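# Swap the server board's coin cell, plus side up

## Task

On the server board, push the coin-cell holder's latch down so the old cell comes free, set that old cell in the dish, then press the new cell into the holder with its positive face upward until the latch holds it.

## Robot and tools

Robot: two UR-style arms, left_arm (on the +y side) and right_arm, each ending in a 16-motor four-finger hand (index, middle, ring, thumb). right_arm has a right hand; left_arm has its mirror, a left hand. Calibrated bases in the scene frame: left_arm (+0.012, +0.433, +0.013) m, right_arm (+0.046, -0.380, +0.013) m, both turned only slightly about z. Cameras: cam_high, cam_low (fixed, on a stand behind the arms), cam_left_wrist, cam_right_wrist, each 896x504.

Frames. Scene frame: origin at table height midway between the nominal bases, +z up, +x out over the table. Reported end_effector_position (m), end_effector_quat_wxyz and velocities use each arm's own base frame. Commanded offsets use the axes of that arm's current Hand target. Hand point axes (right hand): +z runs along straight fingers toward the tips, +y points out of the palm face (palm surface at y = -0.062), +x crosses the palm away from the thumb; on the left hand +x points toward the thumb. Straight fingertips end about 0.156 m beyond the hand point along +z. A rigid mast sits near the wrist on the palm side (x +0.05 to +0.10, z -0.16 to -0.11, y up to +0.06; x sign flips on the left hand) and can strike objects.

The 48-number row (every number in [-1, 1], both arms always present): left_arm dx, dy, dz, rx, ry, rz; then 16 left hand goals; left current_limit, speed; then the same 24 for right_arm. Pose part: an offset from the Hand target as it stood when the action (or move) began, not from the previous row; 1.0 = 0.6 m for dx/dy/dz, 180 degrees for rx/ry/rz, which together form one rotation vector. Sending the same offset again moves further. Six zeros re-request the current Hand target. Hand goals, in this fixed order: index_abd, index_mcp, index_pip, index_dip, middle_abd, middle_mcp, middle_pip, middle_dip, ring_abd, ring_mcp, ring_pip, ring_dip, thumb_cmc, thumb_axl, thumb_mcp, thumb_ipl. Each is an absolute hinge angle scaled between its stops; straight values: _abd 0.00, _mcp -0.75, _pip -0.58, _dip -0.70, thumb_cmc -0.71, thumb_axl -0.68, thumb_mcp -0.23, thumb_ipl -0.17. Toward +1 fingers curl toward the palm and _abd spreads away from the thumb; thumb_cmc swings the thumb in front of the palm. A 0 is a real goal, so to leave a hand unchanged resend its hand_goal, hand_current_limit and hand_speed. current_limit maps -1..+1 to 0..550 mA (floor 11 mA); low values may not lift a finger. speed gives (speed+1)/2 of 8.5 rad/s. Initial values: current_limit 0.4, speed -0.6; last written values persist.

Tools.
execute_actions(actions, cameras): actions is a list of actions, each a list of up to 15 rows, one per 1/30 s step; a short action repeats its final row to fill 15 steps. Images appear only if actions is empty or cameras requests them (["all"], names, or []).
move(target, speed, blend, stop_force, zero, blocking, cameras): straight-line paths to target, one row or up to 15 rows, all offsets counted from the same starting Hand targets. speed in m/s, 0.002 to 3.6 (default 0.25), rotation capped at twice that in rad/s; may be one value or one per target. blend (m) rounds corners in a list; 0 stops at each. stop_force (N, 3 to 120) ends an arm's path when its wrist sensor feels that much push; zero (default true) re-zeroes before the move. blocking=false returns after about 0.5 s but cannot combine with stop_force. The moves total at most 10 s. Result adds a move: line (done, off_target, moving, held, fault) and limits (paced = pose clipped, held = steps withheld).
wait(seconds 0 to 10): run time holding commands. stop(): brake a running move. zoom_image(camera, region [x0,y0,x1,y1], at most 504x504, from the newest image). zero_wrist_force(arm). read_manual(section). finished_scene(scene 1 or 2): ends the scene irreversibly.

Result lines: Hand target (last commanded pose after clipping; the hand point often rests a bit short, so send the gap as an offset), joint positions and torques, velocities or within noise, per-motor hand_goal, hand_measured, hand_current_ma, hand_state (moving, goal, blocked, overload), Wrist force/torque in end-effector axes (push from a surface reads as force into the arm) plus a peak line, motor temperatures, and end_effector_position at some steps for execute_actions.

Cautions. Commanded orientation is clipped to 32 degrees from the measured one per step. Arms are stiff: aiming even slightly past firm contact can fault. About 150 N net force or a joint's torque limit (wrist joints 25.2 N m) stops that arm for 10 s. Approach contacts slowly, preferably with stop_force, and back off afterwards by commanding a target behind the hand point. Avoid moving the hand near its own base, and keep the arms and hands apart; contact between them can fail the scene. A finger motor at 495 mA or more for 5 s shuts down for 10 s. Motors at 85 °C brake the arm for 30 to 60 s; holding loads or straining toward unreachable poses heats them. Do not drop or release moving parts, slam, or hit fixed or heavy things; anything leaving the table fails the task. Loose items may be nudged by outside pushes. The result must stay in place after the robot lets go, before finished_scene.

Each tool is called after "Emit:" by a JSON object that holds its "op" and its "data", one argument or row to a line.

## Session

Emit:
{"op": "execute_actions", "data": {
  "actions": []
}}

Scene clock: 0.00 s.
left_arm: end_effector_position=(+0.7203, -0.1950, +0.1456) hand_goal=(+0.000, -0.754, -0.576, -0.696, +0.000, -0.754, -0.576, -0.696, +0.000, -0.754, -0.576, -0.696, -0.714, -0.678, -0.226, -0.168) hand_measured=(+0.000, -0.754, -0.576, -0.696, +0.000, -0.754, -0.576, -0.696, +0.000, -0.754, -0.576, -0.696, -0.714, -0.678, -0.226, -0.168) hand_current_ma=(+0, +0, +0, +0, +0, +0, +0, +0, +0, +0, +0, +0, +0, +0, +0, +0) hand_state=(goal, goal, goal, goal, goal, goal, goal, goal, goal, goal, goal, goal, goal, goal, goal, goal) hand_current_limit=0.40 hand_speed=-0.60 end_effector_quat_wxyz=(+0.209, +0.875, +0.422, +0.117) | right_arm: end_effector_position=(+0.7214, +0.2436, +0.2579) hand_goal=(+0.000, -0.754, -0.576, -0.696, +0.000, -0.754, -0.576, -0.696, +0.000, -0.754, -0.576, -0.696, -0.714, -0.678, -0.226, -0.168) hand_measured=(+0.000, -0.754, -0.576, -0.696, +0.000, -0.754, -0.576, -0.696, +0.000, -0.754, -0.576, -0.696, -0.714, -0.678, -0.226, -0.168) hand_current_ma=(+0, +0, +0, +0, +0, +0, +0, +0, +0, +0, +0, +0, +0, +0, +0, +0) hand_state=(goal, goal, goal, goal, goal, goal, goal, goal, goal, goal, goal, goal, goal, goal, goal, goal) hand_current_limit=0.40 hand_speed=-0.60 end_effector_quat_wxyz=(+0.145, +0.266, +0.949, +0.085)
Joint positions: left_arm=[3.194 -2.015 -1.904 -0.401 1.281 0.667] | right_arm=[0.053 -1.238 1.624 -2.288 -1.504 -0.961]
Joint velocities: within noise
Joint torques (N m): no reading
Motor temperatures (°C): left_arm=[30 31 32 39 36 35] | right_arm=[30 32 28 34 36 31]
Wrist force (N): no reading
Wrist torque (N m): no reading
Wrist force, peak (N): no reading
Hand target: left_arm +0.7203, -0.1950, +0.1456; +0.209, +0.875, +0.422, +0.117 | right_arm +0.7214, +0.2436, +0.2579; +0.145, +0.266, +0.949, +0.085

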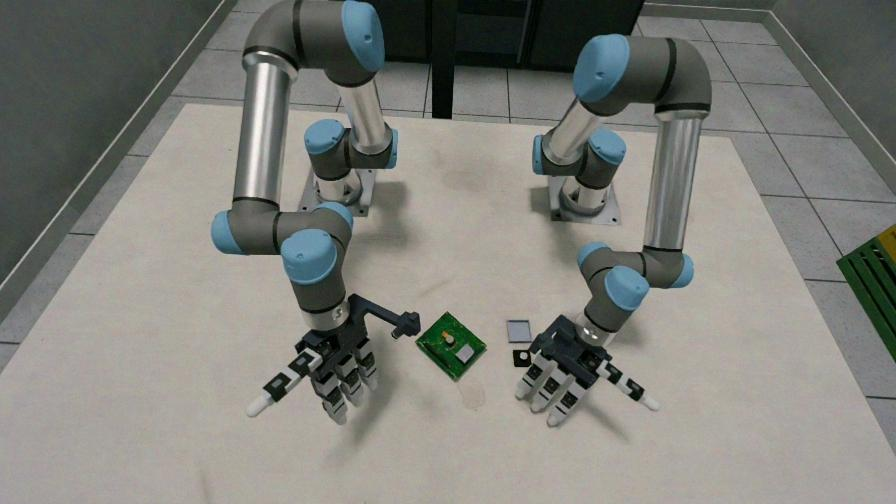

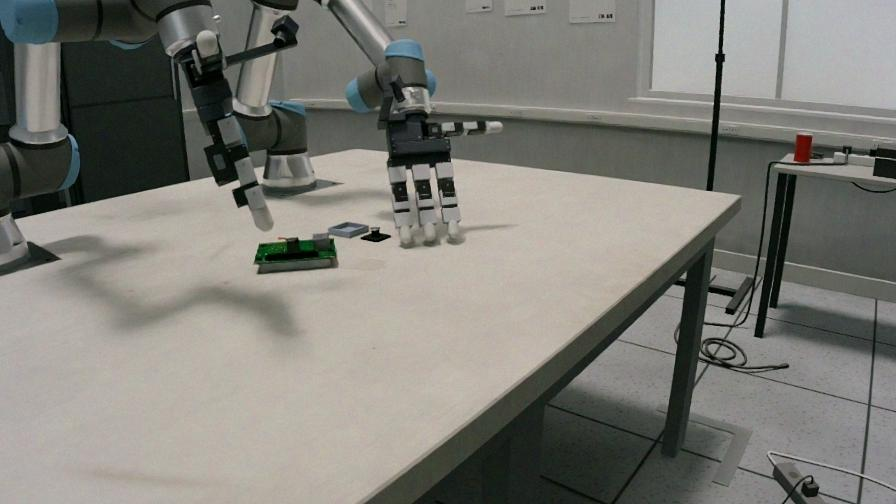

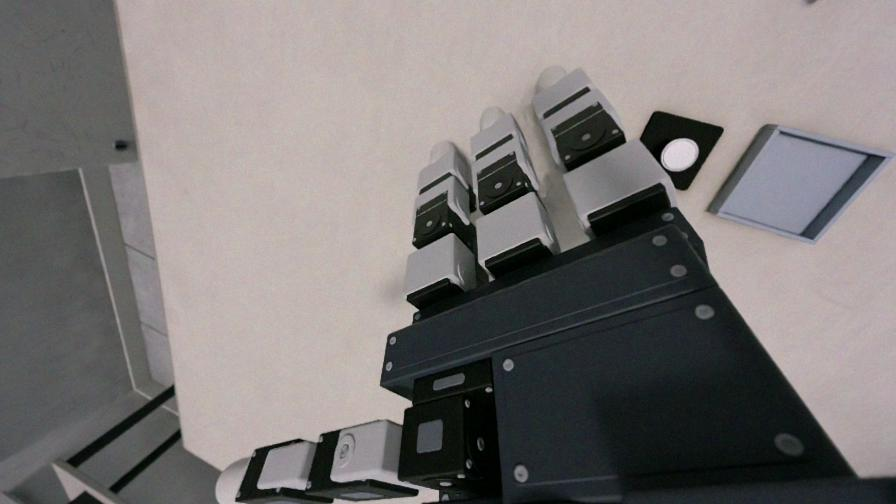

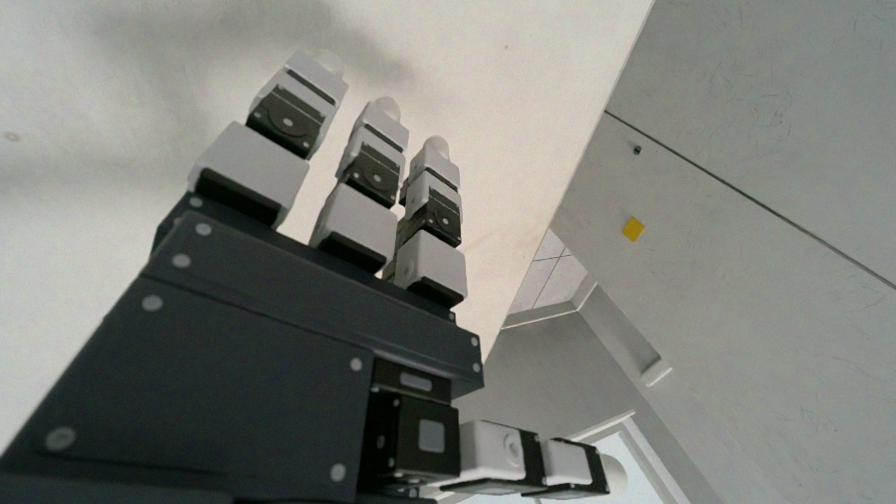

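Emit:
{"op": "zoom_image", "data": {
  "camera": "cam_high",
  "region": [405, 300, 545, 390]
}}

Emit:
{"op": "zoom_image", "data": {
  "camera": "cam_low",
  "region": [240, 205, 400, 285]
}}

Emit:
{"op": "zoom_image", "data": {
  "camera": "cam_left_wrist",
  "region": [620, 90, 896, 260]
}}

Scaled by 3.600 from the camera's 896x504 image, which has a finer 1280x720 frame.

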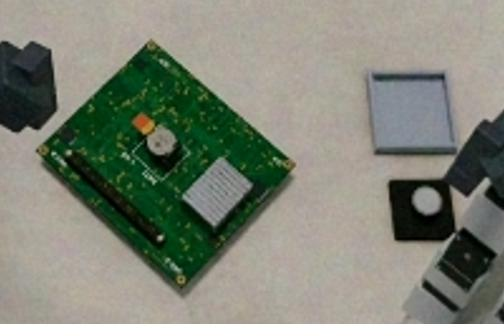

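Scaled by 3.150 from the camera's 896x504 image, which has a finer 1280x720 frame.

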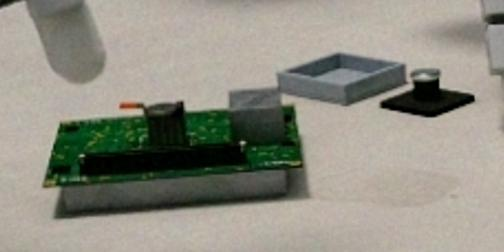

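Scaled by 1.826 from the camera's 896x504 image, which has a finer 1280x720 frame.

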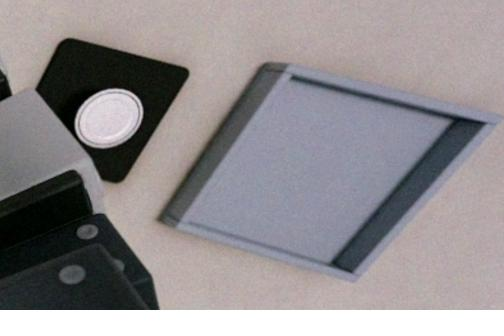

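Emit:
{"op": "move", "data": {
  "target": [
    [0.0033,0.0542,-0.1035,0,0,0,0.095,-0.754,-0.576,-0.696,-0.095,-0.754,-0.576,-0.696,0,0.068,0.737,0.174,-0.714,-0.678,-0.226,-0.168,0.4,-0.6,-0.0356,-0.165,-0.1036,0,0,0,0,-0.754,-0.576,-0.696,0,-0.754,-0.576,-0.696,0,-0.754,-0.576,-0.696,-0.714,-0.678,-0.226,-0.168,0.4,-0.6],
    [-0.3932,0.0048,-0.1127,0.1320,0.1043,-0.4547,0.095,-0.754,-0.576,-0.696,-0.095,-0.754,-0.576,-0.696,0,0.068,0.737,0.174,-0.714,-0.678,-0.226,-0.168,0.4,-0.6,-0.0712,-0.3295,-0.2072,0,0,0,0,-0.754,-0.576,-0.696,0,-0.754,-0.576,-0.696,0,-0.754,-0.576,-0.696,-0.714,-0.678,-0.226,-0.168,0.4,-0.6]
  ],
  "speed": 0.35,
  "blend": [0.02,0],
  "cameras": ["all"]
}}

Scene clock: 91.40 s.
left_arm: end_effector_position=(+0.5509, -0.3642, +0.2001) hand_goal=(+0.094, -0.754, -0.576, -0.696, -0.096, -0.754, -0.576, -0.696, +0.000, +0.068, +0.736, +0.174, -0.714, -0.678, -0.226, -0.168) hand_measured=(+0.090, -0.756, -0.576, -0.696, -0.094, -0.756, -0.576, -0.696, +0.000, +0.050, +0.732, +0.172, -0.716, -0.678, -0.224, -0.168) hand_current_ma=(-5, -1, -1, +0, +3, -1, -1, +0, +0, -39, -5, -3, -3, +1, +4, +0) hand_state=(goal, goal, goal, goal, goal, goal, goal, goal, goal, goal, goal, goal, goal, goal, goal, goal) hand_current_limit=0.40 hand_speed=-0.60 end_effector_quat_wxyz=(+0.000, +0.382, +0.924, +0.000) end_effector_velocity=(-0.001, +0.001, -0.001) end_effector_angular_velocity=(+0.001, +0.003, +0.008) | right_arm: end_effector_position=(+0.6215, +0.0436, +0.3381) hand_goal=(+0.000, -0.754, -0.576, -0.696, +0.000, -0.754, -0.576, -0.696, +0.000, -0.754, -0.576, -0.696, -0.714, -0.678, -0.226, -0.168) hand_measured=(+0.000, -0.754, -0.576, -0.696, +0.000, -0.754, -0.576, -0.696, +0.000, -0.754, -0.576, -0.696, -0.716, -0.678, -0.224, -0.168) hand_current_ma=(+0, -1, -3, +0, +0, -1, -3, +0, +0, -1, -3, +0, -5, +3, +12, +1) hand_state=(goal, goal, goal, goal, goal, goal, goal, goal, goal, goal, goal, goal, goal, goal, goal, goal) hand_current_limit=0.40 hand_speed=-0.60 end_effector_quat_wxyz=(+0.145, +0.266, +0.949, +0.085)
Joint positions: left_arm=[2.626 -2.018 -1.424 -1.271 1.571 -1.302] | right_arm=[-0.348 -1.587 1.808 -2.073 -1.381 -1.346]
Joint velocities: left_arm=[0.001 -0.001 0 -0.002 0 -0.007] | right_arm=[within noise]
Joint torques (N m): left_arm=[10.57 44.56 20.22 1.82 0.4 -2.65] | right_arm=[10.95 -18.23 -23.06 -4.89 -1.72 2.45]
Wrist force (N): left_arm=[0.0 0.6 -0.6] | right_arm=[0.2 0.0 0.0]
Wrist torque (N m): left_arm=[0.05 -0.02 -0.09] | right_arm=[0.01 -0.02 -0.04]
Wrist force, peak (N): left_arm=[1.1 0.5 -1.6] | right_arm=[0.6 2.6 1.5]
Hand target: left_arm +0.5509, -0.3641, +0.2001; +0.000, +0.382, +0.924, +0.000 | right_arm +0.6216, +0.0436, +0.3380; +0.145, +0.266, +0.949, +0.085
Off the commanded pose: left_arm 0.000 m, 0 deg | right_arm 0.000 m, 0 deg.
move: done

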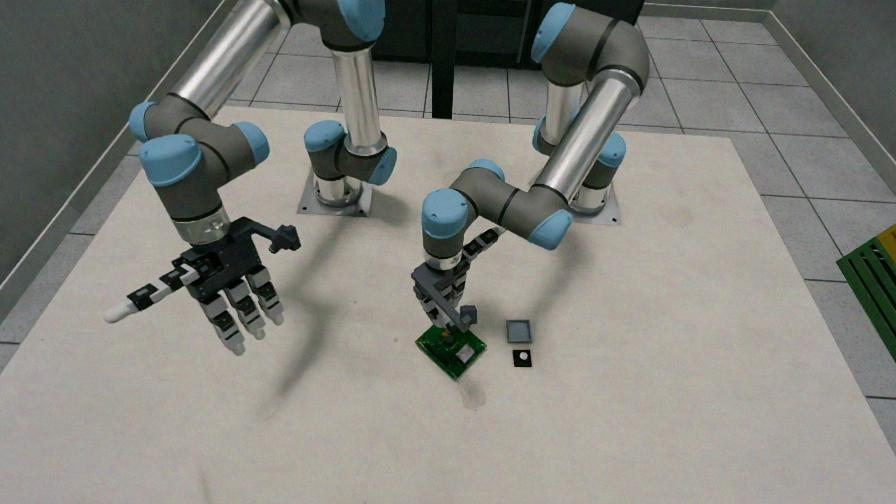

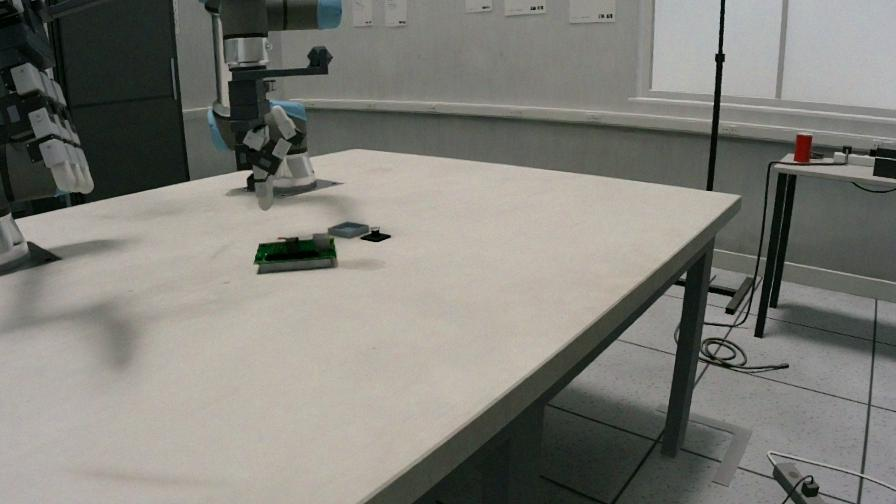

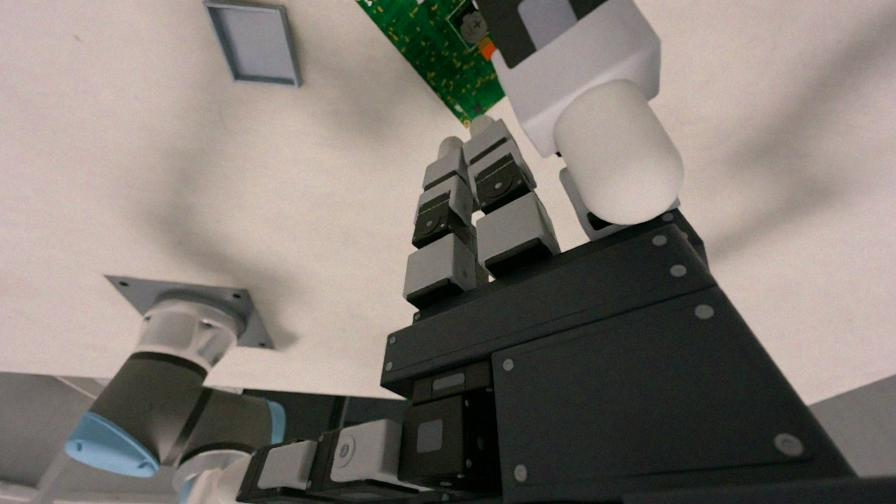

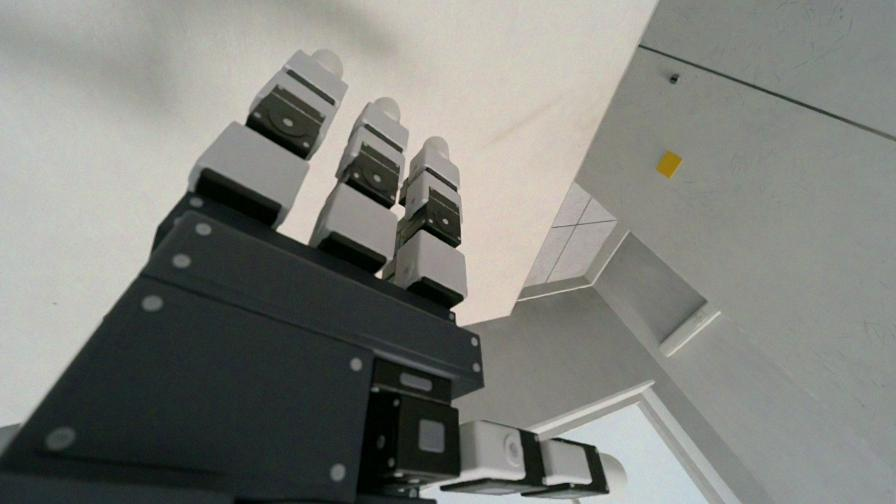

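Emit:
{"op": "wait", "data": {
  "seconds": 0,
  "cameras": ["all"]
}}

Scene clock: 116.90 s.
left_arm: end_effector_position=(+0.5509, -0.3641, +0.2001) hand_goal=(+0.094, -0.754, -0.576, -0.696, -0.096, -0.754, -0.576, -0.696, +0.000, +0.068, +0.736, +0.174, -0.714, -0.678, -0.226, -0.168) hand_measured=(+0.090, -0.756, -0.576, -0.696, -0.094, -0.756, -0.576, -0.696, +0.000, +0.050, +0.732, +0.172, -0.716, -0.678, -0.224, -0.168) hand_current_ma=(-5, -1, -1, +0, +3, -1, -1, +0, +0, -39, -5, -3, -3, +1, +4, +0) hand_state=(goal, goal, goal, goal, goal, goal, goal, goal, goal, goal, goal, goal, goal, goal, goal, goal) hand_current_limit=0.40 hand_speed=-0.60 end_effector_quat_wxyz=(+0.000, +0.382, +0.924, +0.000) | right_arm: end_effector_position=(+0.6216, +0.0436, +0.3380) hand_goal=(+0.000, -0.754, -0.576, -0.696, +0.000, -0.754, -0.576, -0.696, +0.000, -0.754, -0.576, -0.696, -0.714, -0.678, -0.226, -0.168) hand_measured=(+0.000, -0.754, -0.576, -0.696, +0.000, -0.754, -0.576, -0.696, +0.000, -0.754, -0.576, -0.696, -0.716, -0.678, -0.224, -0.168) hand_current_ma=(+0, -1, -3, +0, +0, -1, -3, +0, +0, -1, -3, +0, -5, +3, +12, +1) hand_state=(goal, goal, goal, goal, goal, goal, goal, goal, goal, goal, goal, goal, goal, goal, goal, goal) hand_current_limit=0.40 hand_speed=-0.60 end_effector_quat_wxyz=(+0.145, +0.266, +0.949, +0.085)
Joint positions: left_arm=[2.626 -2.018 -1.423 -1.271 1.571 -1.302] | right_arm=[-0.348 -1.587 1.808 -2.073 -1.382 -1.346]
Joint torques (N m): left_arm=[10.19 49.74 35.69 1.44 -0.97 -0.25] | right_arm=[8.92 -19.37 -29.58 -3.34 -2.2 -0.02]
Wrist force (N): left_arm=[-0.3 0.6 -0.8] | right_arm=[0.5 0.3 0.0]
Wrist torque (N m): left_arm=[0.08 0.01 -0.05] | right_arm=[0.06 -0.06 -0.02]
Wrist force, peak (N): left_arm=[-0.3 0.6 -1.3] | right_arm=[0.6 0.3 0.1]
Hand target: left_arm +0.5509, -0.3641, +0.2001; +0.000, +0.382, +0.924, +0.000 | right_arm +0.6216, +0.0436, +0.3380; +0.145, +0.266, +0.949, +0.085
Off the commanded pose: left_arm 0.000 m, 0 deg | right_arm 0.000 m, 0 deg.

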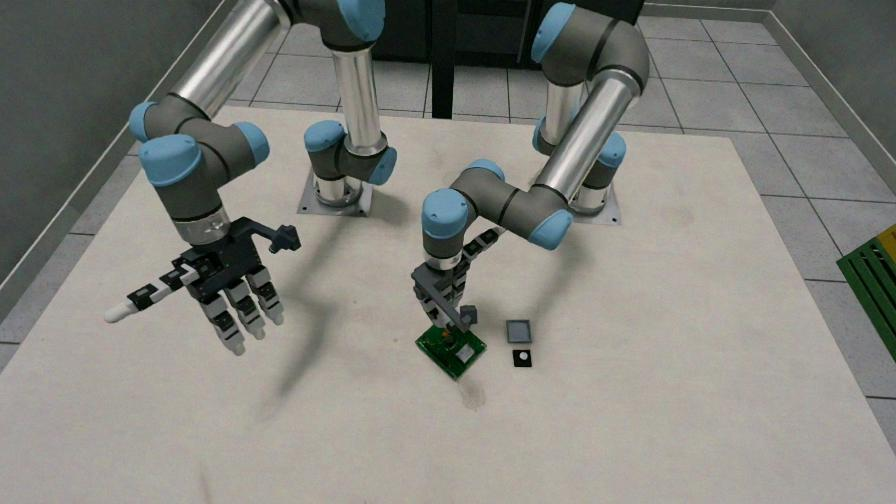

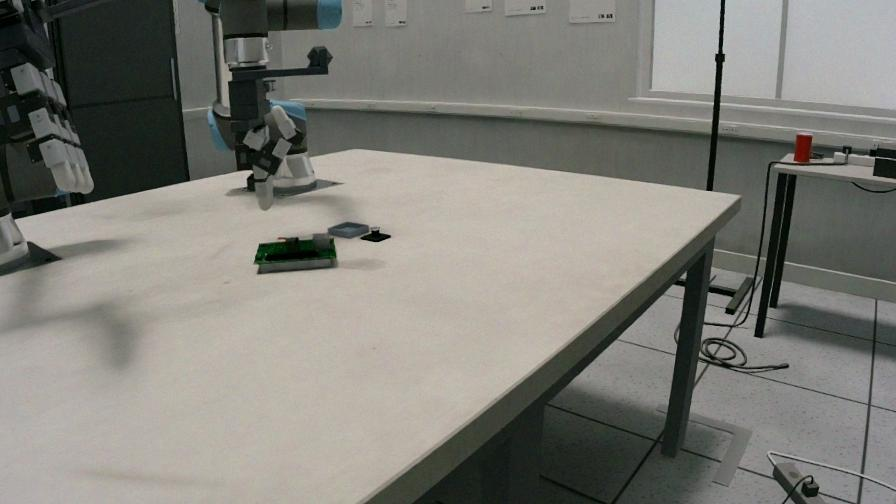

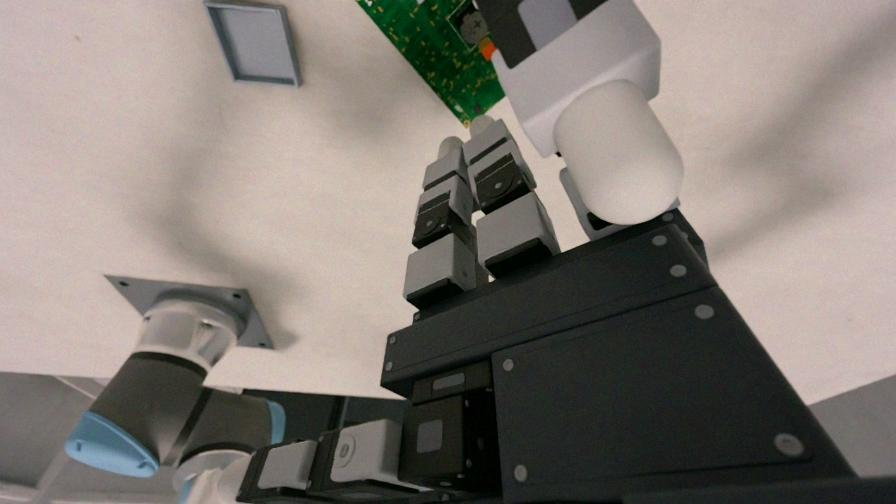

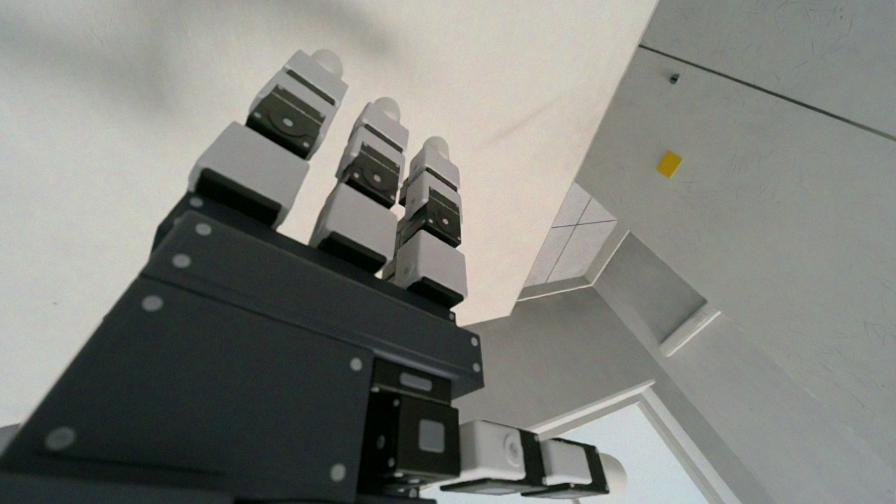

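Emit:
{"op": "move", "data": {
  "target": [0,0,0,0,0,0,0.095,-0.754,-0.576,-0.696,-0.095,-0.754,-0.576,-0.696,0,0.068,0.737,0.174,-0.714,-0.678,-0.226,-0.168,0.4,-0.6,0,0,0,0,0,0,0,-0.754,-0.576,-0.696,0,-0.754,-0.576,-0.696,0,-0.754,-0.576,-0.696,-0.714,-0.678,-0.226,-0.168,0.4,-0.6],
  "speed": 0.3,
  "cameras": []
}}

Emit:
{"op": "move", "data": {
  "target": [-0.1945,0.0623,0,0,0,0,0.095,-0.754,-0.576,-0.696,-0.095,-0.754,-0.576,-0.696,0,0.068,0.737,0.174,-0.714,-0.678,-0.226,-0.168,0.4,-0.6,0,0,0,0,0,0,0,-0.754,-0.576,-0.696,0,-0.754,-0.576,-0.696,0,-0.754,-0.576,-0.696,-0.714,-0.678,-0.226,-0.168,0.4,-0.6],
  "speed": 0.3,
  "cameras": ["cam_left_wrist"]
}}

Emit:
{"op": "zoom_image", "data": {
  "camera": "cam_left_wrist",
  "region": [300, 80, 500, 280]
}}

Emit:
{"op": "zoom_image", "data": {
  "camera": "cam_left_wrist",
  "region": [160, 60, 280, 180]
}}

Scene clock: 135.23 s.
left_arm: end_effector_position=(+0.5509, -0.3641, +0.2001) hand_goal=(+0.094, -0.754, -0.576, -0.696, -0.096, -0.754, -0.576, -0.696, +0.000, +0.068, +0.736, +0.174, -0.714, -0.678, -0.226, -0.168) hand_measured=(+0.090, -0.756, -0.576, -0.696, -0.094, -0.756, -0.576, -0.696, +0.000, +0.050, +0.732, +0.172, -0.716, -0.678, -0.224, -0.168) hand_current_ma=(-5, -1, -1, +0, +3, -1, -1, +0, +0, -39, -5, -3, -3, +1, +4, +0) hand_state=(goal, goal, goal, goal, goal, goal, goal, goal, goal, goal, goal, goal, goal, goal, goal, goal) hand_current_limit=0.40 hand_speed=-0.60 end_effector_quat_wxyz=(+0.000, +0.382, +0.924, +0.000) | right_arm: end_effector_position=(+0.6216, +0.0436, +0.3380) hand_goal=(+0.000, -0.754, -0.576, -0.696, +0.000, -0.754, -0.576, -0.696, +0.000, -0.754, -0.576, -0.696, -0.714, -0.678, -0.226, -0.168) hand_measured=(+0.000, -0.754, -0.576, -0.696, +0.000, -0.754, -0.576, -0.696, +0.000, -0.754, -0.576, -0.696, -0.716, -0.678, -0.224, -0.168) hand_current_ma=(+0, -1, -3, +0, +0, -1, -3, +0, +0, -1, -3, +0, -5, +3, +12, +1) hand_state=(goal, goal, goal, goal, goal, goal, goal, goal, goal, goal, goal, goal, goal, goal, goal, goal) hand_current_limit=0.40 hand_speed=-0.60 end_effector_quat_wxyz=(+0.145, +0.266, +0.949, +0.085)
Joint positions: left_arm=[2.626 -2.018 -1.423 -1.271 1.571 -1.302] | right_arm=[-0.348 -1.587 1.808 -2.073 -1.382 -1.346]
Joint torques (N m): left_arm=[9.7 49.58 34.88 1.69 -0.92 1.42] | right_arm=[8.89 -19.18 -28.61 -2.39 -2.26 -1.77]
Wrist force (N): left_arm=[-0.3 0.7 -0.8] | right_arm=[0.3 0.1 -0.1]
Wrist torque (N m): left_arm=[0.08 0.02 -0.07] | right_arm=[0.03 -0.02 -0.05]
Wrist force, peak (N): left_arm=[-0.3 0.7 -1.2] | right_arm=[0.6 -0.1 -0.2]
Hand target: left_arm +0.5509, -0.3641, +0.2001; +0.000, +0.382, +0.924, +0.000 | right_arm +0.6216, +0.0436, +0.3380; +0.145, +0.266, +0.949, +0.085
Off the commanded pose: left_arm 0.000 m, 0 deg | right_arm 0.000 m, 0 deg.
move: done
No camera images: "cameras" was empty.

Scene clock: 136.20 s.
left_arm: end_effector_position=(+0.6600, -0.4200, +0.2001) hand_goal=(+0.094, -0.754, -0.576, -0.696, -0.096, -0.754, -0.576, -0.696, +0.000, +0.068, +0.736, +0.174, -0.714, -0.678, -0.226, -0.168) hand_measured=(+0.090, -0.754, -0.576, -0.696, -0.094, -0.754, -0.576, -0.696, +0.000, +0.052, +0.732, +0.172, -0.716, -0.678, -0.224, -0.168) hand_current_ma=(-4, -1, -1, +0, +2, -1, -1, +0, +0, -38, -5, -3, -3, +1, +4, +0) hand_state=(goal, goal, goal, goal, goal, goal, goal, goal, goal, goal, goal, goal, goal, goal, goal, goal) hand_current_limit=0.40 hand_speed=-0.60 end_effector_quat_wxyz=(+0.000, +0.382, +0.924, +0.000) | right_arm: end_effector_position=(+0.6216, +0.0436, +0.3380) hand_goal=(+0.000, -0.754, -0.576, -0.696, +0.000, -0.754, -0.576, -0.696, +0.000, -0.754, -0.576, -0.696, -0.714, -0.678, -0.226, -0.168) hand_measured=(+0.000, -0.754, -0.576, -0.696, +0.000, -0.754, -0.576, -0.696, +0.000, -0.754, -0.576, -0.696, -0.716, -0.678, -0.224, -0.168) hand_current_ma=(+0, -1, -3, +0, +0, -1, -3, +0, +0, -1, -3, +0, -5, +3, +12, +1) hand_state=(goal, goal, goal, goal, goal, goal, goal, goal, goal, goal, goal, goal, goal, goal, goal, goal) hand_current_limit=0.40 hand_speed=-0.60 end_effector_quat_wxyz=(+0.145, +0.266, +0.949, +0.085)
Joint positions: left_arm=[2.633 -2.323 -0.929 -1.461 1.571 -1.296] | right_arm=[-0.348 -1.587 1.808 -2.073 -1.382 -1.346]
Joint torques (N m): left_arm=[-12.52 46.22 37.14 1.36 1.14 -0.47] | right_arm=[8.6 -19.52 -28.87 -2.49 -2.14 -1.48]
Wrist force (N): left_arm=[-0.6 0.2 -0.4] | right_arm=[0.3 0.0 -0.3]
Wrist torque (N m): left_arm=[-0.01 0.06 0.08] | right_arm=[0.04 -0.02 -0.06]
Wrist force, peak (N): left_arm=[-2.2 1.6 -0.9] | right_arm=[0.5 0.0 0.1]
Hand target: left_arm +0.6600, -0.4200, +0.2001; +0.000, +0.382, +0.924, +0.000 | right_arm +0.6216, +0.0436, +0.3380; +0.145, +0.266, +0.949, +0.085
Off the commanded pose: left_arm 0.000 m, 0 deg | right_arm 0.000 m, 0 deg.
move: done
Images, in order (width x height): cam_left_wrist 896x504.

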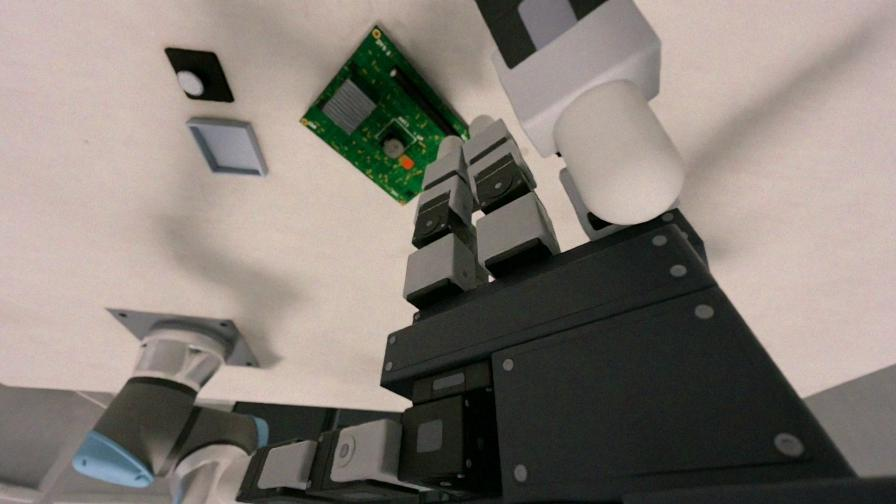

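Scaled by 2.520 from the camera's 896x504 image, which has a finer 1280x720 frame.

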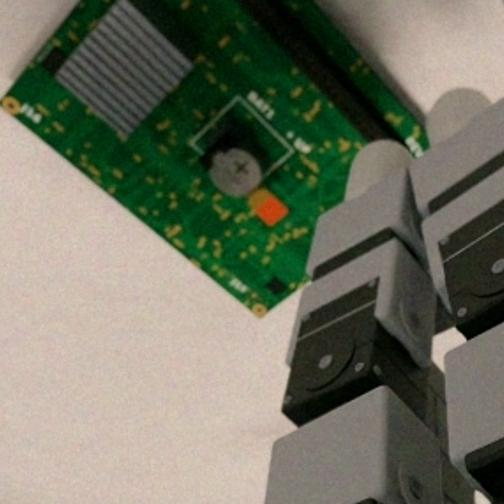

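Scaled by 4.200 from the camera's 896x504 image, which has a finer 1280x720 frame.

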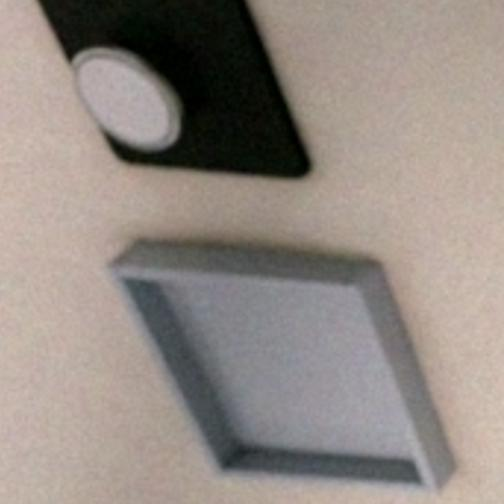

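Emit:
{"op": "move", "data": {
  "target": [-0.0809,0.1119,0.0833,0,0,0,0.095,-0.754,-0.576,-0.696,-0.095,-0.754,-0.576,-0.696,0,0.068,0.737,0.174,-0.714,-0.678,-0.226,-0.168,0.4,-0.6,0,0,0,0,0,0,0,-0.754,-0.576,-0.696,0,-0.754,-0.576,-0.696,0,-0.754,-0.576,-0.696,-0.714,-0.678,-0.226,-0.168,0.4,-0.6],
  "speed": 0.3,
  "cameras": ["cam_left_wrist"]
}}

Emit:
{"op": "zoom_image", "data": {
  "camera": "cam_left_wrist",
  "region": [340, 180, 460, 300]
}}

Scene clock: 169.40 s.
left_arm: end_effector_position=(+0.7417, -0.4067, +0.1501) hand_goal=(+0.094, -0.754, -0.576, -0.696, -0.096, -0.754, -0.576, -0.696, +0.000, +0.068, +0.736, +0.174, -0.714, -0.678, -0.226, -0.168) hand_measured=(+0.090, -0.754, -0.576, -0.696, -0.094, -0.754, -0.576, -0.696, +0.000, +0.052, +0.732, +0.172, -0.716, -0.678, -0.224, -0.168) hand_current_ma=(-4, +0, -1, +0, +2, +0, -1, +0, +0, -37, -5, -3, -2, +1, +5, +0) hand_state=(goal, goal, goal, goal, goal, goal, goal, goal, goal, goal, goal, goal, goal, goal, goal, goal) hand_current_limit=0.40 hand_speed=-0.60 end_effector_quat_wxyz=(+0.000, +0.382, +0.924, +0.000) | right_arm: end_effector_position=(+0.6216, +0.0436, +0.3380) hand_goal=(+0.000, -0.754, -0.576, -0.696, +0.000, -0.754, -0.576, -0.696, +0.000, -0.754, -0.576, -0.696, -0.714, -0.678, -0.226, -0.168) hand_measured=(+0.000, -0.754, -0.576, -0.696, +0.000, -0.754, -0.576, -0.696, +0.000, -0.754, -0.576, -0.696, -0.716, -0.678, -0.224, -0.168) hand_current_ma=(+0, -1, -3, +0, +0, -1, -3, +0, +0, -1, -3, +0, -5, +3, +12, +1) hand_state=(goal, goal, goal, goal, goal, goal, goal, goal, goal, goal, goal, goal, goal, goal, goal, goal) hand_current_limit=0.40 hand_speed=-0.60 end_effector_quat_wxyz=(+0.145, +0.266, +0.949, +0.085)
Joint positions: left_arm=[2.694 -2.527 -0.686 -1.5 1.571 -1.234] | right_arm=[-0.348 -1.587 1.808 -2.073 -1.382 -1.346]
Joint torques (N m): left_arm=[-9.28 53.69 35.27 3.28 1.09 -1.15] | right_arm=[8.13 -20.95 -24.91 -4.48 -2.09 0.75]
Wrist force (N): left_arm=[-0.4 0.5 -1.2] | right_arm=[0.4 0.1 -0.1]
Wrist torque (N m): left_arm=[0.09 0.02 0.09] | right_arm=[0.04 -0.04 -0.03]
Wrist force, peak (N): left_arm=[-1.4 2.2 0.5] | right_arm=[0.5 0.1 -0.5]
Hand target: left_arm +0.7417, -0.4068, +0.1501; +0.000, +0.382, +0.924, +0.000 | right_arm +0.6216, +0.0436, +0.3380; +0.145, +0.266, +0.949, +0.085
Off the commanded pose: left_arm 0.000 m, 0 deg | right_arm 0.000 m, 0 deg.
move: done
Images, in order (width x height): cam_left_wrist 896x504.

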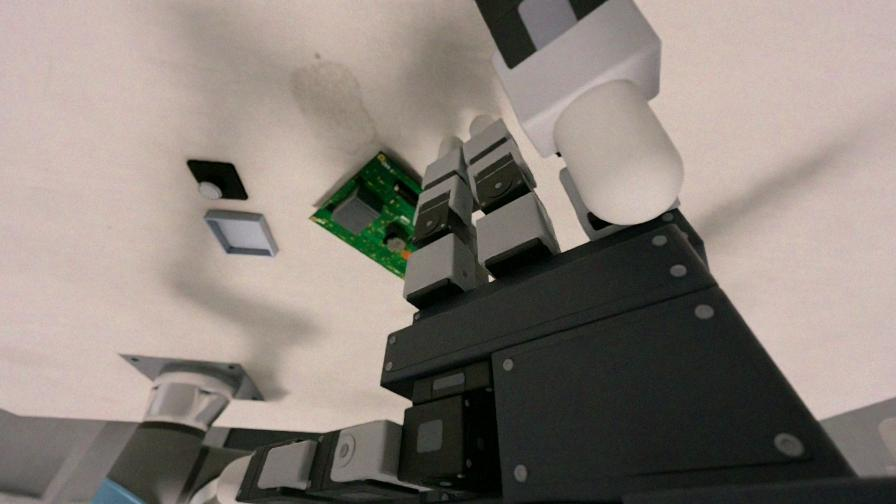

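Scaled by 4.200 from the camera's 896x504 image, which has a finer 1280x720 frame.

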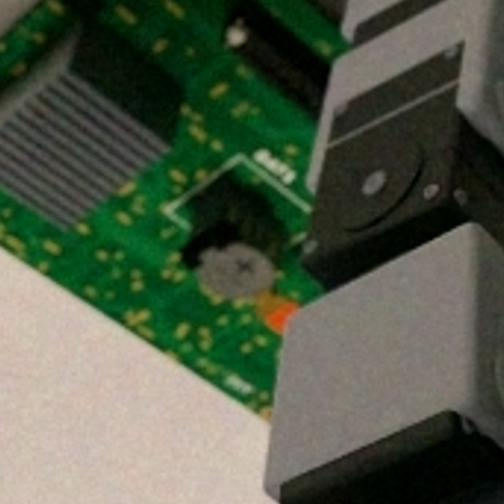

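Emit:
{"op": "move", "data": {
  "target": [0.1163,-0.2178,-0.1667,0,0,0.5,0,-0.754,-0.576,-0.696,0,0.068,0.737,0.174,0,0.068,0.737,0.174,-0.714,-0.678,-0.226,-0.168,0.4,-0.6,0,0,0,0,0,0,0,-0.754,-0.576,-0.696,0,-0.754,-0.576,-0.696,0,-0.754,-0.576,-0.696,-0.714,-0.678,-0.226,-0.168,0.4,-0.6],
  "speed": 0.5,
  "cameras": []
}}

Emit:
{"op": "move", "data": {
  "target": [0.1605,0.1372,0.1133,0,0,0.5,0,-0.754,-0.576,-0.696,0,0.068,0.737,0.174,0,0.068,0.737,0.174,-0.714,-0.678,-0.226,-0.168,0.4,-0.6,0,0,0,0,0,0,0,-0.754,-0.576,-0.696,0,-0.754,-0.576,-0.696,0,-0.754,-0.576,-0.696,-0.714,-0.678,-0.226,-0.168,0.4,-0.6],
  "speed": 0.5,
  "cameras": ["cam_left_wrist","cam_low"]
}}

Emit:
{"op": "zoom_image", "data": {
  "camera": "cam_left_wrist",
  "region": [380, 40, 540, 200]
}}

Emit:
{"op": "zoom_image", "data": {
  "camera": "cam_low",
  "region": [240, 180, 420, 280]
}}

Scene clock: 213.10 s.
left_arm: end_effector_position=(+0.6001, -0.4499, +0.2501) hand_goal=(+0.000, -0.754, -0.576, -0.696, +0.000, +0.068, +0.736, +0.174, +0.000, +0.068, +0.736, +0.174, -0.714, -0.678, -0.226, -0.168) hand_measured=(+0.004, -0.754, -0.576, -0.696, -0.002, +0.050, +0.732, +0.172, +0.000, +0.052, +0.732, +0.172, -0.716, -0.678, -0.224, -0.168) hand_current_ma=(+4, +0, -1, +0, -3, -41, -6, -3, +0, -37, -5, -3, -2, +1, +5, +0) hand_state=(goal, goal, goal, goal, goal, goal, goal, goal, goal, goal, goal, goal, goal, goal, goal, goal) hand_current_limit=0.40 hand_speed=-0.60 end_effector_quat_wxyz=(+0.000, +0.924, +0.383, +0.000) end_effector_velocity=(+0.000, -0.001, +0.000) end_effector_angular_velocity=(+0.000, -0.002, -0.006) | right_arm: end_effector_position=(+0.6216, +0.0436, +0.3380) hand_goal=(+0.000, -0.754, -0.576, -0.696, +0.000, -0.754, -0.576, -0.696, +0.000, -0.754, -0.576, -0.696, -0.714, -0.678, -0.226, -0.168) hand_measured=(+0.000, -0.754, -0.576, -0.696, +0.000, -0.754, -0.576, -0.696, +0.000, -0.754, -0.576, -0.696, -0.716, -0.678, -0.224, -0.168) hand_current_ma=(+0, -1, -3, +0, +0, -1, -3, +0, +0, -1, -3, +0, -5, +3, +12, +1) hand_state=(goal, goal, goal, goal, goal, goal, goal, goal, goal, goal, goal, goal, goal, goal, goal, goal) hand_current_limit=0.40 hand_speed=-0.60 end_effector_quat_wxyz=(+0.145, +0.266, +0.949, +0.085)
Joint positions: left_arm=[2.685 -1.969 -1.364 -1.38 1.571 0.327] | right_arm=[-0.348 -1.587 1.808 -2.073 -1.382 -1.346]
Joint velocities: left_arm=[-0.001 0 0.001 0.002 0.001 0.005] | right_arm=[within noise]
Joint torques (N m): left_arm=[-10.17 37.13 38.49 4.19 0.4 2.24] | right_arm=[6.02 -22.73 -19.11 -4.63 -1.36 2.31]
Wrist force (N): left_arm=[-0.3 1.0 -0.8] | right_arm=[0.0 0.0 0.1]
Wrist torque (N m): left_arm=[0.15 0.03 0.04] | right_arm=[0.01 0.01 -0.07]
Wrist force, peak (N): left_arm=[-0.7 0.8 -1.3] | right_arm=[0.7 0.0 0.2]
Hand target: left_arm +0.6001, -0.4500, +0.2501; +0.000, +0.924, +0.383, +0.000 | right_arm +0.6216, +0.0436, +0.3380; +0.145, +0.266, +0.949, +0.085
Off the commanded pose: left_arm 0.000 m, 0 deg | right_arm 0.000 m, 0 deg.
move: done
No camera images: "cameras" was empty.

Scene clock: 215.30 s.
left_arm: end_effector_position=(+0.7263, -0.4399, +0.1821) hand_goal=(+0.000, -0.754, -0.576, -0.696, +0.000, +0.068, +0.736, +0.174, +0.000, +0.068, +0.736, +0.174, -0.714, -0.678, -0.226, -0.168) hand_measured=(+0.004, -0.754, -0.576, -0.696, -0.002, +0.050, +0.732, +0.172, +0.000, +0.052, +0.732, +0.172, -0.716, -0.678, -0.224, -0.168) hand_current_ma=(+3, +0, -1, +0, -3, -40, -6, -3, +0, -37, -5, -3, -2, +1, +5, +0) hand_state=(goal, goal, goal, goal, goal, goal, goal, goal, goal, goal, goal, goal, goal, goal, goal, goal) hand_current_limit=0.40 hand_speed=-0.60 end_effector_quat_wxyz=(+0.000, +0.924, -0.382, +0.000) | right_arm: end_effector_position=(+0.6216, +0.0436, +0.3380) hand_goal=(+0.000, -0.754, -0.576, -0.696, +0.000, -0.754, -0.576, -0.696, +0.000, -0.754, -0.576, -0.696, -0.714, -0.678, -0.226, -0.168) hand_measured=(+0.000, -0.754, -0.576, -0.696, +0.000, -0.754, -0.576, -0.696, +0.000, -0.754, -0.576, -0.696, -0.716, -0.678, -0.224, -0.168) hand_current_ma=(+0, -1, -3, +0, +0, -1, -3, +0, +0, -1, -3, +0, -5, +3, +12, +1) hand_state=(goal, goal, goal, goal, goal, goal, goal, goal, goal, goal, goal, goal, goal, goal, goal, goal) hand_current_limit=0.40 hand_speed=-0.60 end_effector_quat_wxyz=(+0.145, +0.266, +0.949, +0.085)
Joint positions: left_arm=[2.857 -2.537 -0.585 -1.591 1.571 2.071] | right_arm=[-0.348 -1.587 1.808 -2.073 -1.382 -1.346]
Joint torques (N m): left_arm=[-11.84 55.56 36.07 1.97 -0.35 2.51] | right_arm=[6.83 -22.51 -19.8 -4.66 -1.26 2.36]
Wrist force (N): left_arm=[-0.4 0.5 -0.5] | right_arm=[0.3 0.1 -0.1]
Wrist torque (N m): left_arm=[0.09 0.05 0.06] | right_arm=[0.03 -0.02 -0.05]
Wrist force, peak (N): left_arm=[-1.1 0.5 -1.0] | right_arm=[0.6 0.4 0.1]
Hand target: left_arm +0.7263, -0.4400, +0.1821; +0.000, +0.924, -0.382, +0.000 | right_arm +0.6216, +0.0436, +0.3380; +0.145, +0.266, +0.949, +0.085
Off the commanded pose: left_arm 0.000 m, 0 deg | right_arm 0.000 m, 0 deg.
move: done
Images, in order (width x height): cam_low 896x504, cam_left_wrist 896x504.

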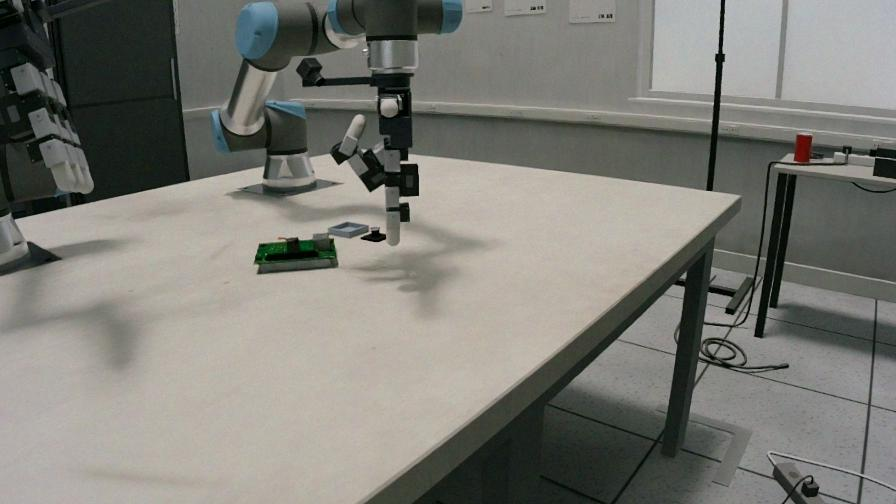

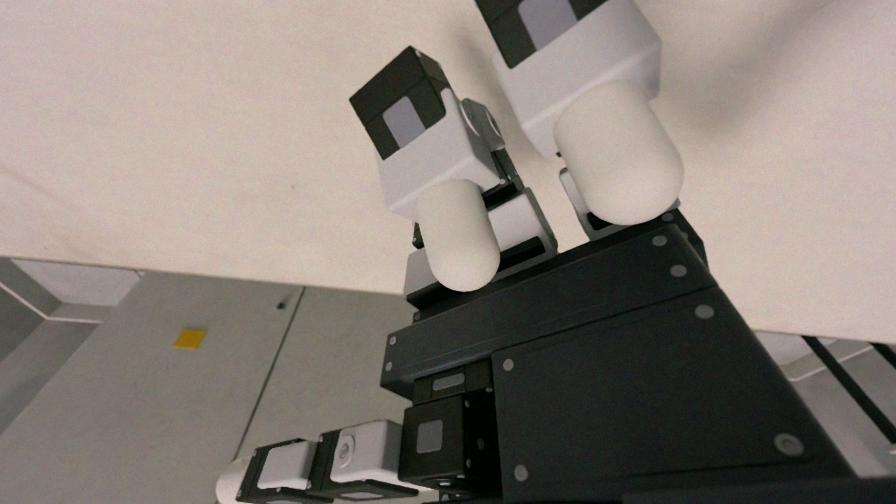

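Scaled by 3.150 from the camera's 896x504 image, which has a finer 1280x720 frame.

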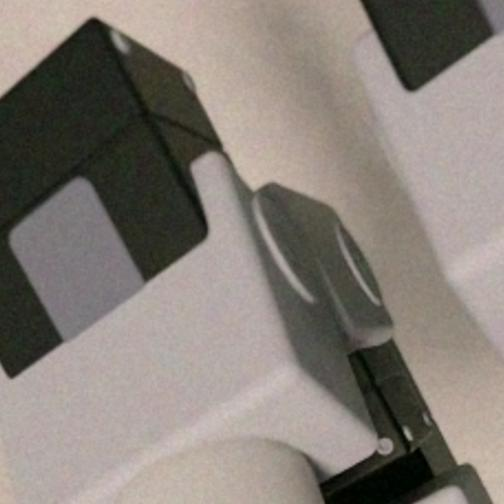

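Scaled by 2.800 from the camera's 896x504 image, which has a finer 1280x720 frame.

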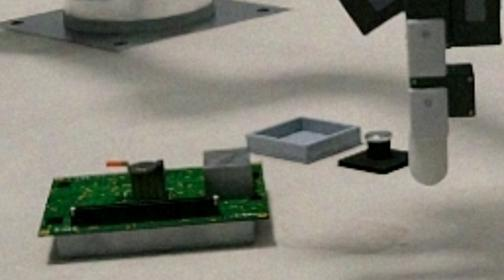

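Emit:
{"op": "move", "data": {
  "target": [-0.2744,0.3210,0,0,0,0,0,-0.754,-0.576,-0.696,0,0.068,0.737,0.174,0,0.068,0.737,0.174,-0.714,-0.678,-0.226,-0.168,0.4,-0.6,0,0,0,0,0,0,0,-0.754,-0.576,-0.696,0,-0.754,-0.576,-0.696,0,-0.754,-0.576,-0.696,-0.714,-0.678,-0.226,-0.168,0.4,-0.6],
  "speed": 0.3,
  "cameras": ["cam_left_wrist","cam_low"]
}}

Emit:
{"op": "zoom_image", "data": {
  "camera": "cam_left_wrist",
  "region": [360, 40, 520, 200]
}}

Emit:
{"op": "zoom_image", "data": {
  "camera": "cam_low",
  "region": [240, 180, 420, 280]
}}

Scene clock: 233.97 s.
left_arm: end_effector_position=(+0.4738, -0.4601, +0.1822) hand_goal=(+0.000, -0.754, -0.576, -0.696, +0.000, +0.068, +0.736, +0.174, +0.000, +0.068, +0.736, +0.174, -0.714, -0.678, -0.226, -0.168) hand_measured=(+0.002, -0.754, -0.576, -0.696, -0.002, +0.052, +0.732, +0.172, +0.000, +0.052, +0.732, +0.172, -0.716, -0.678, -0.224, -0.168) hand_current_ma=(+3, +0, -1, +0, -3, -39, -6, -3, +0, -36, -5, -3, -1, +1, +5, +0) hand_state=(goal, goal, goal, goal, goal, goal, goal, goal, goal, goal, goal, goal, goal, goal, goal, goal) hand_current_limit=0.40 hand_speed=-0.60 end_effector_quat_wxyz=(+0.000, +0.924, -0.382, +0.000) | right_arm: end_effector_position=(+0.6216, +0.0436, +0.3380) hand_goal=(+0.000, -0.754, -0.576, -0.696, +0.000, -0.754, -0.576, -0.696, +0.000, -0.754, -0.576, -0.696, -0.714, -0.678, -0.226, -0.168) hand_measured=(+0.000, -0.754, -0.576, -0.696, +0.000, -0.754, -0.576, -0.696, +0.000, -0.754, -0.576, -0.696, -0.716, -0.678, -0.224, -0.168) hand_current_ma=(+0, -1, -3, +0, +0, -1, -3, +0, +0, -1, -3, +0, -5, +3, +12, +1) hand_state=(goal, goal, goal, goal, goal, goal, goal, goal, goal, goal, goal, goal, goal, goal, goal, goal) hand_current_limit=0.40 hand_speed=-0.60 end_effector_quat_wxyz=(+0.145, +0.266, +0.949, +0.085)
Joint positions: left_arm=[2.712 -1.971 -1.542 -1.201 1.571 1.925] | right_arm=[-0.348 -1.587 1.808 -2.073 -1.382 -1.346]
Joint torques (N m): left_arm=[0.39 47.01 10.96 3.09 -0.59 0.95] | right_arm=[5.62 -24.49 -18.21 -4.49 -1.1 2.44]
Wrist force (N): left_arm=[-0.2 0.6 -0.5] | right_arm=[0.4 0.1 -0.3]
Wrist torque (N m): left_arm=[0.11 0.00 -0.13] | right_arm=[0.04 -0.03 -0.04]
Wrist force, peak (N): left_arm=[-2.0 2.9 -0.6] | right_arm=[0.7 0.0 -0.1]
Hand target: left_arm +0.4737, -0.4601, +0.1822; +0.000, +0.924, -0.382, +0.000 | right_arm +0.6216, +0.0436, +0.3380; +0.145, +0.266, +0.949, +0.085
Off the commanded pose: left_arm 0.000 m, 0 deg | right_arm 0.000 m, 0 deg.
move: done
Images, in order (width x height): cam_low 896x504, cam_left_wrist 896x504.

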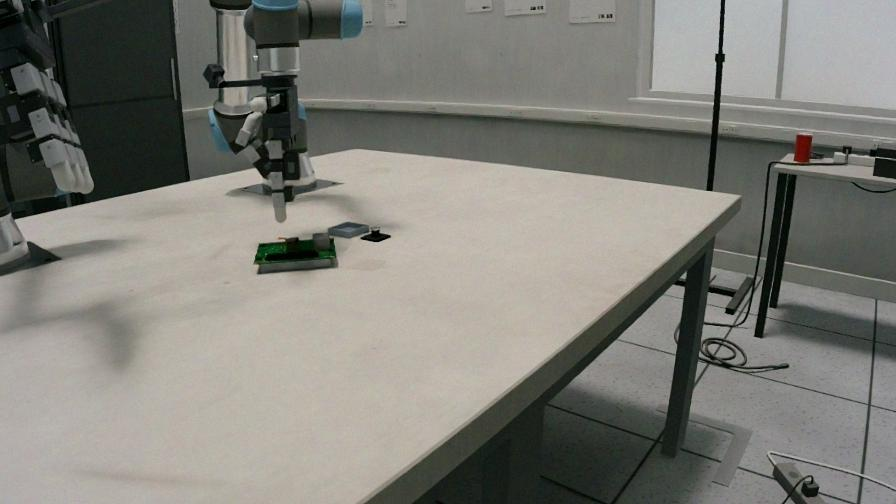

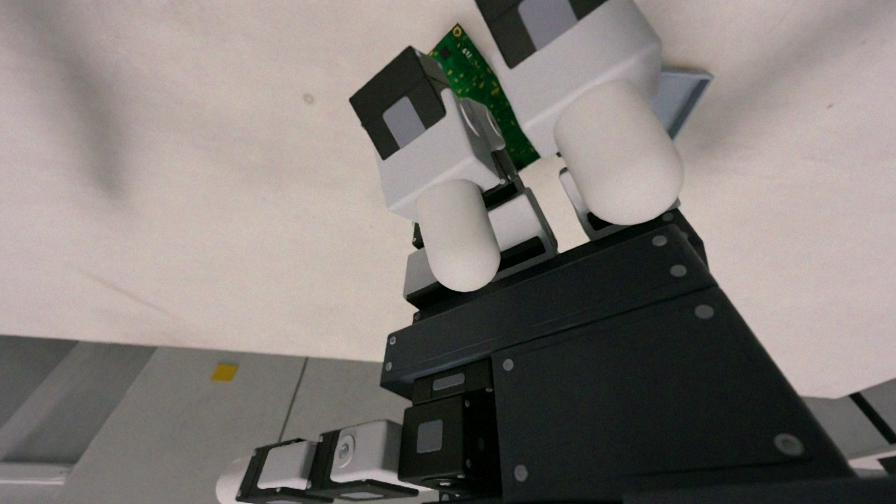

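Scaled by 3.150 from the camera's 896x504 image, which has a finer 1280x720 frame.

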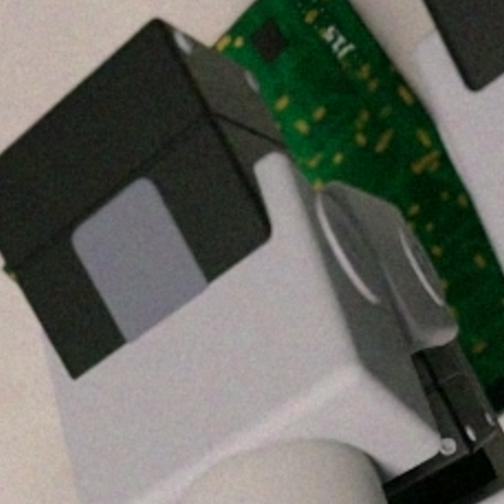

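Scaled by 2.800 from the camera's 896x504 image, which has a finer 1280x720 frame.

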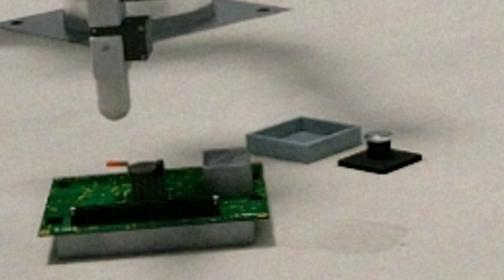

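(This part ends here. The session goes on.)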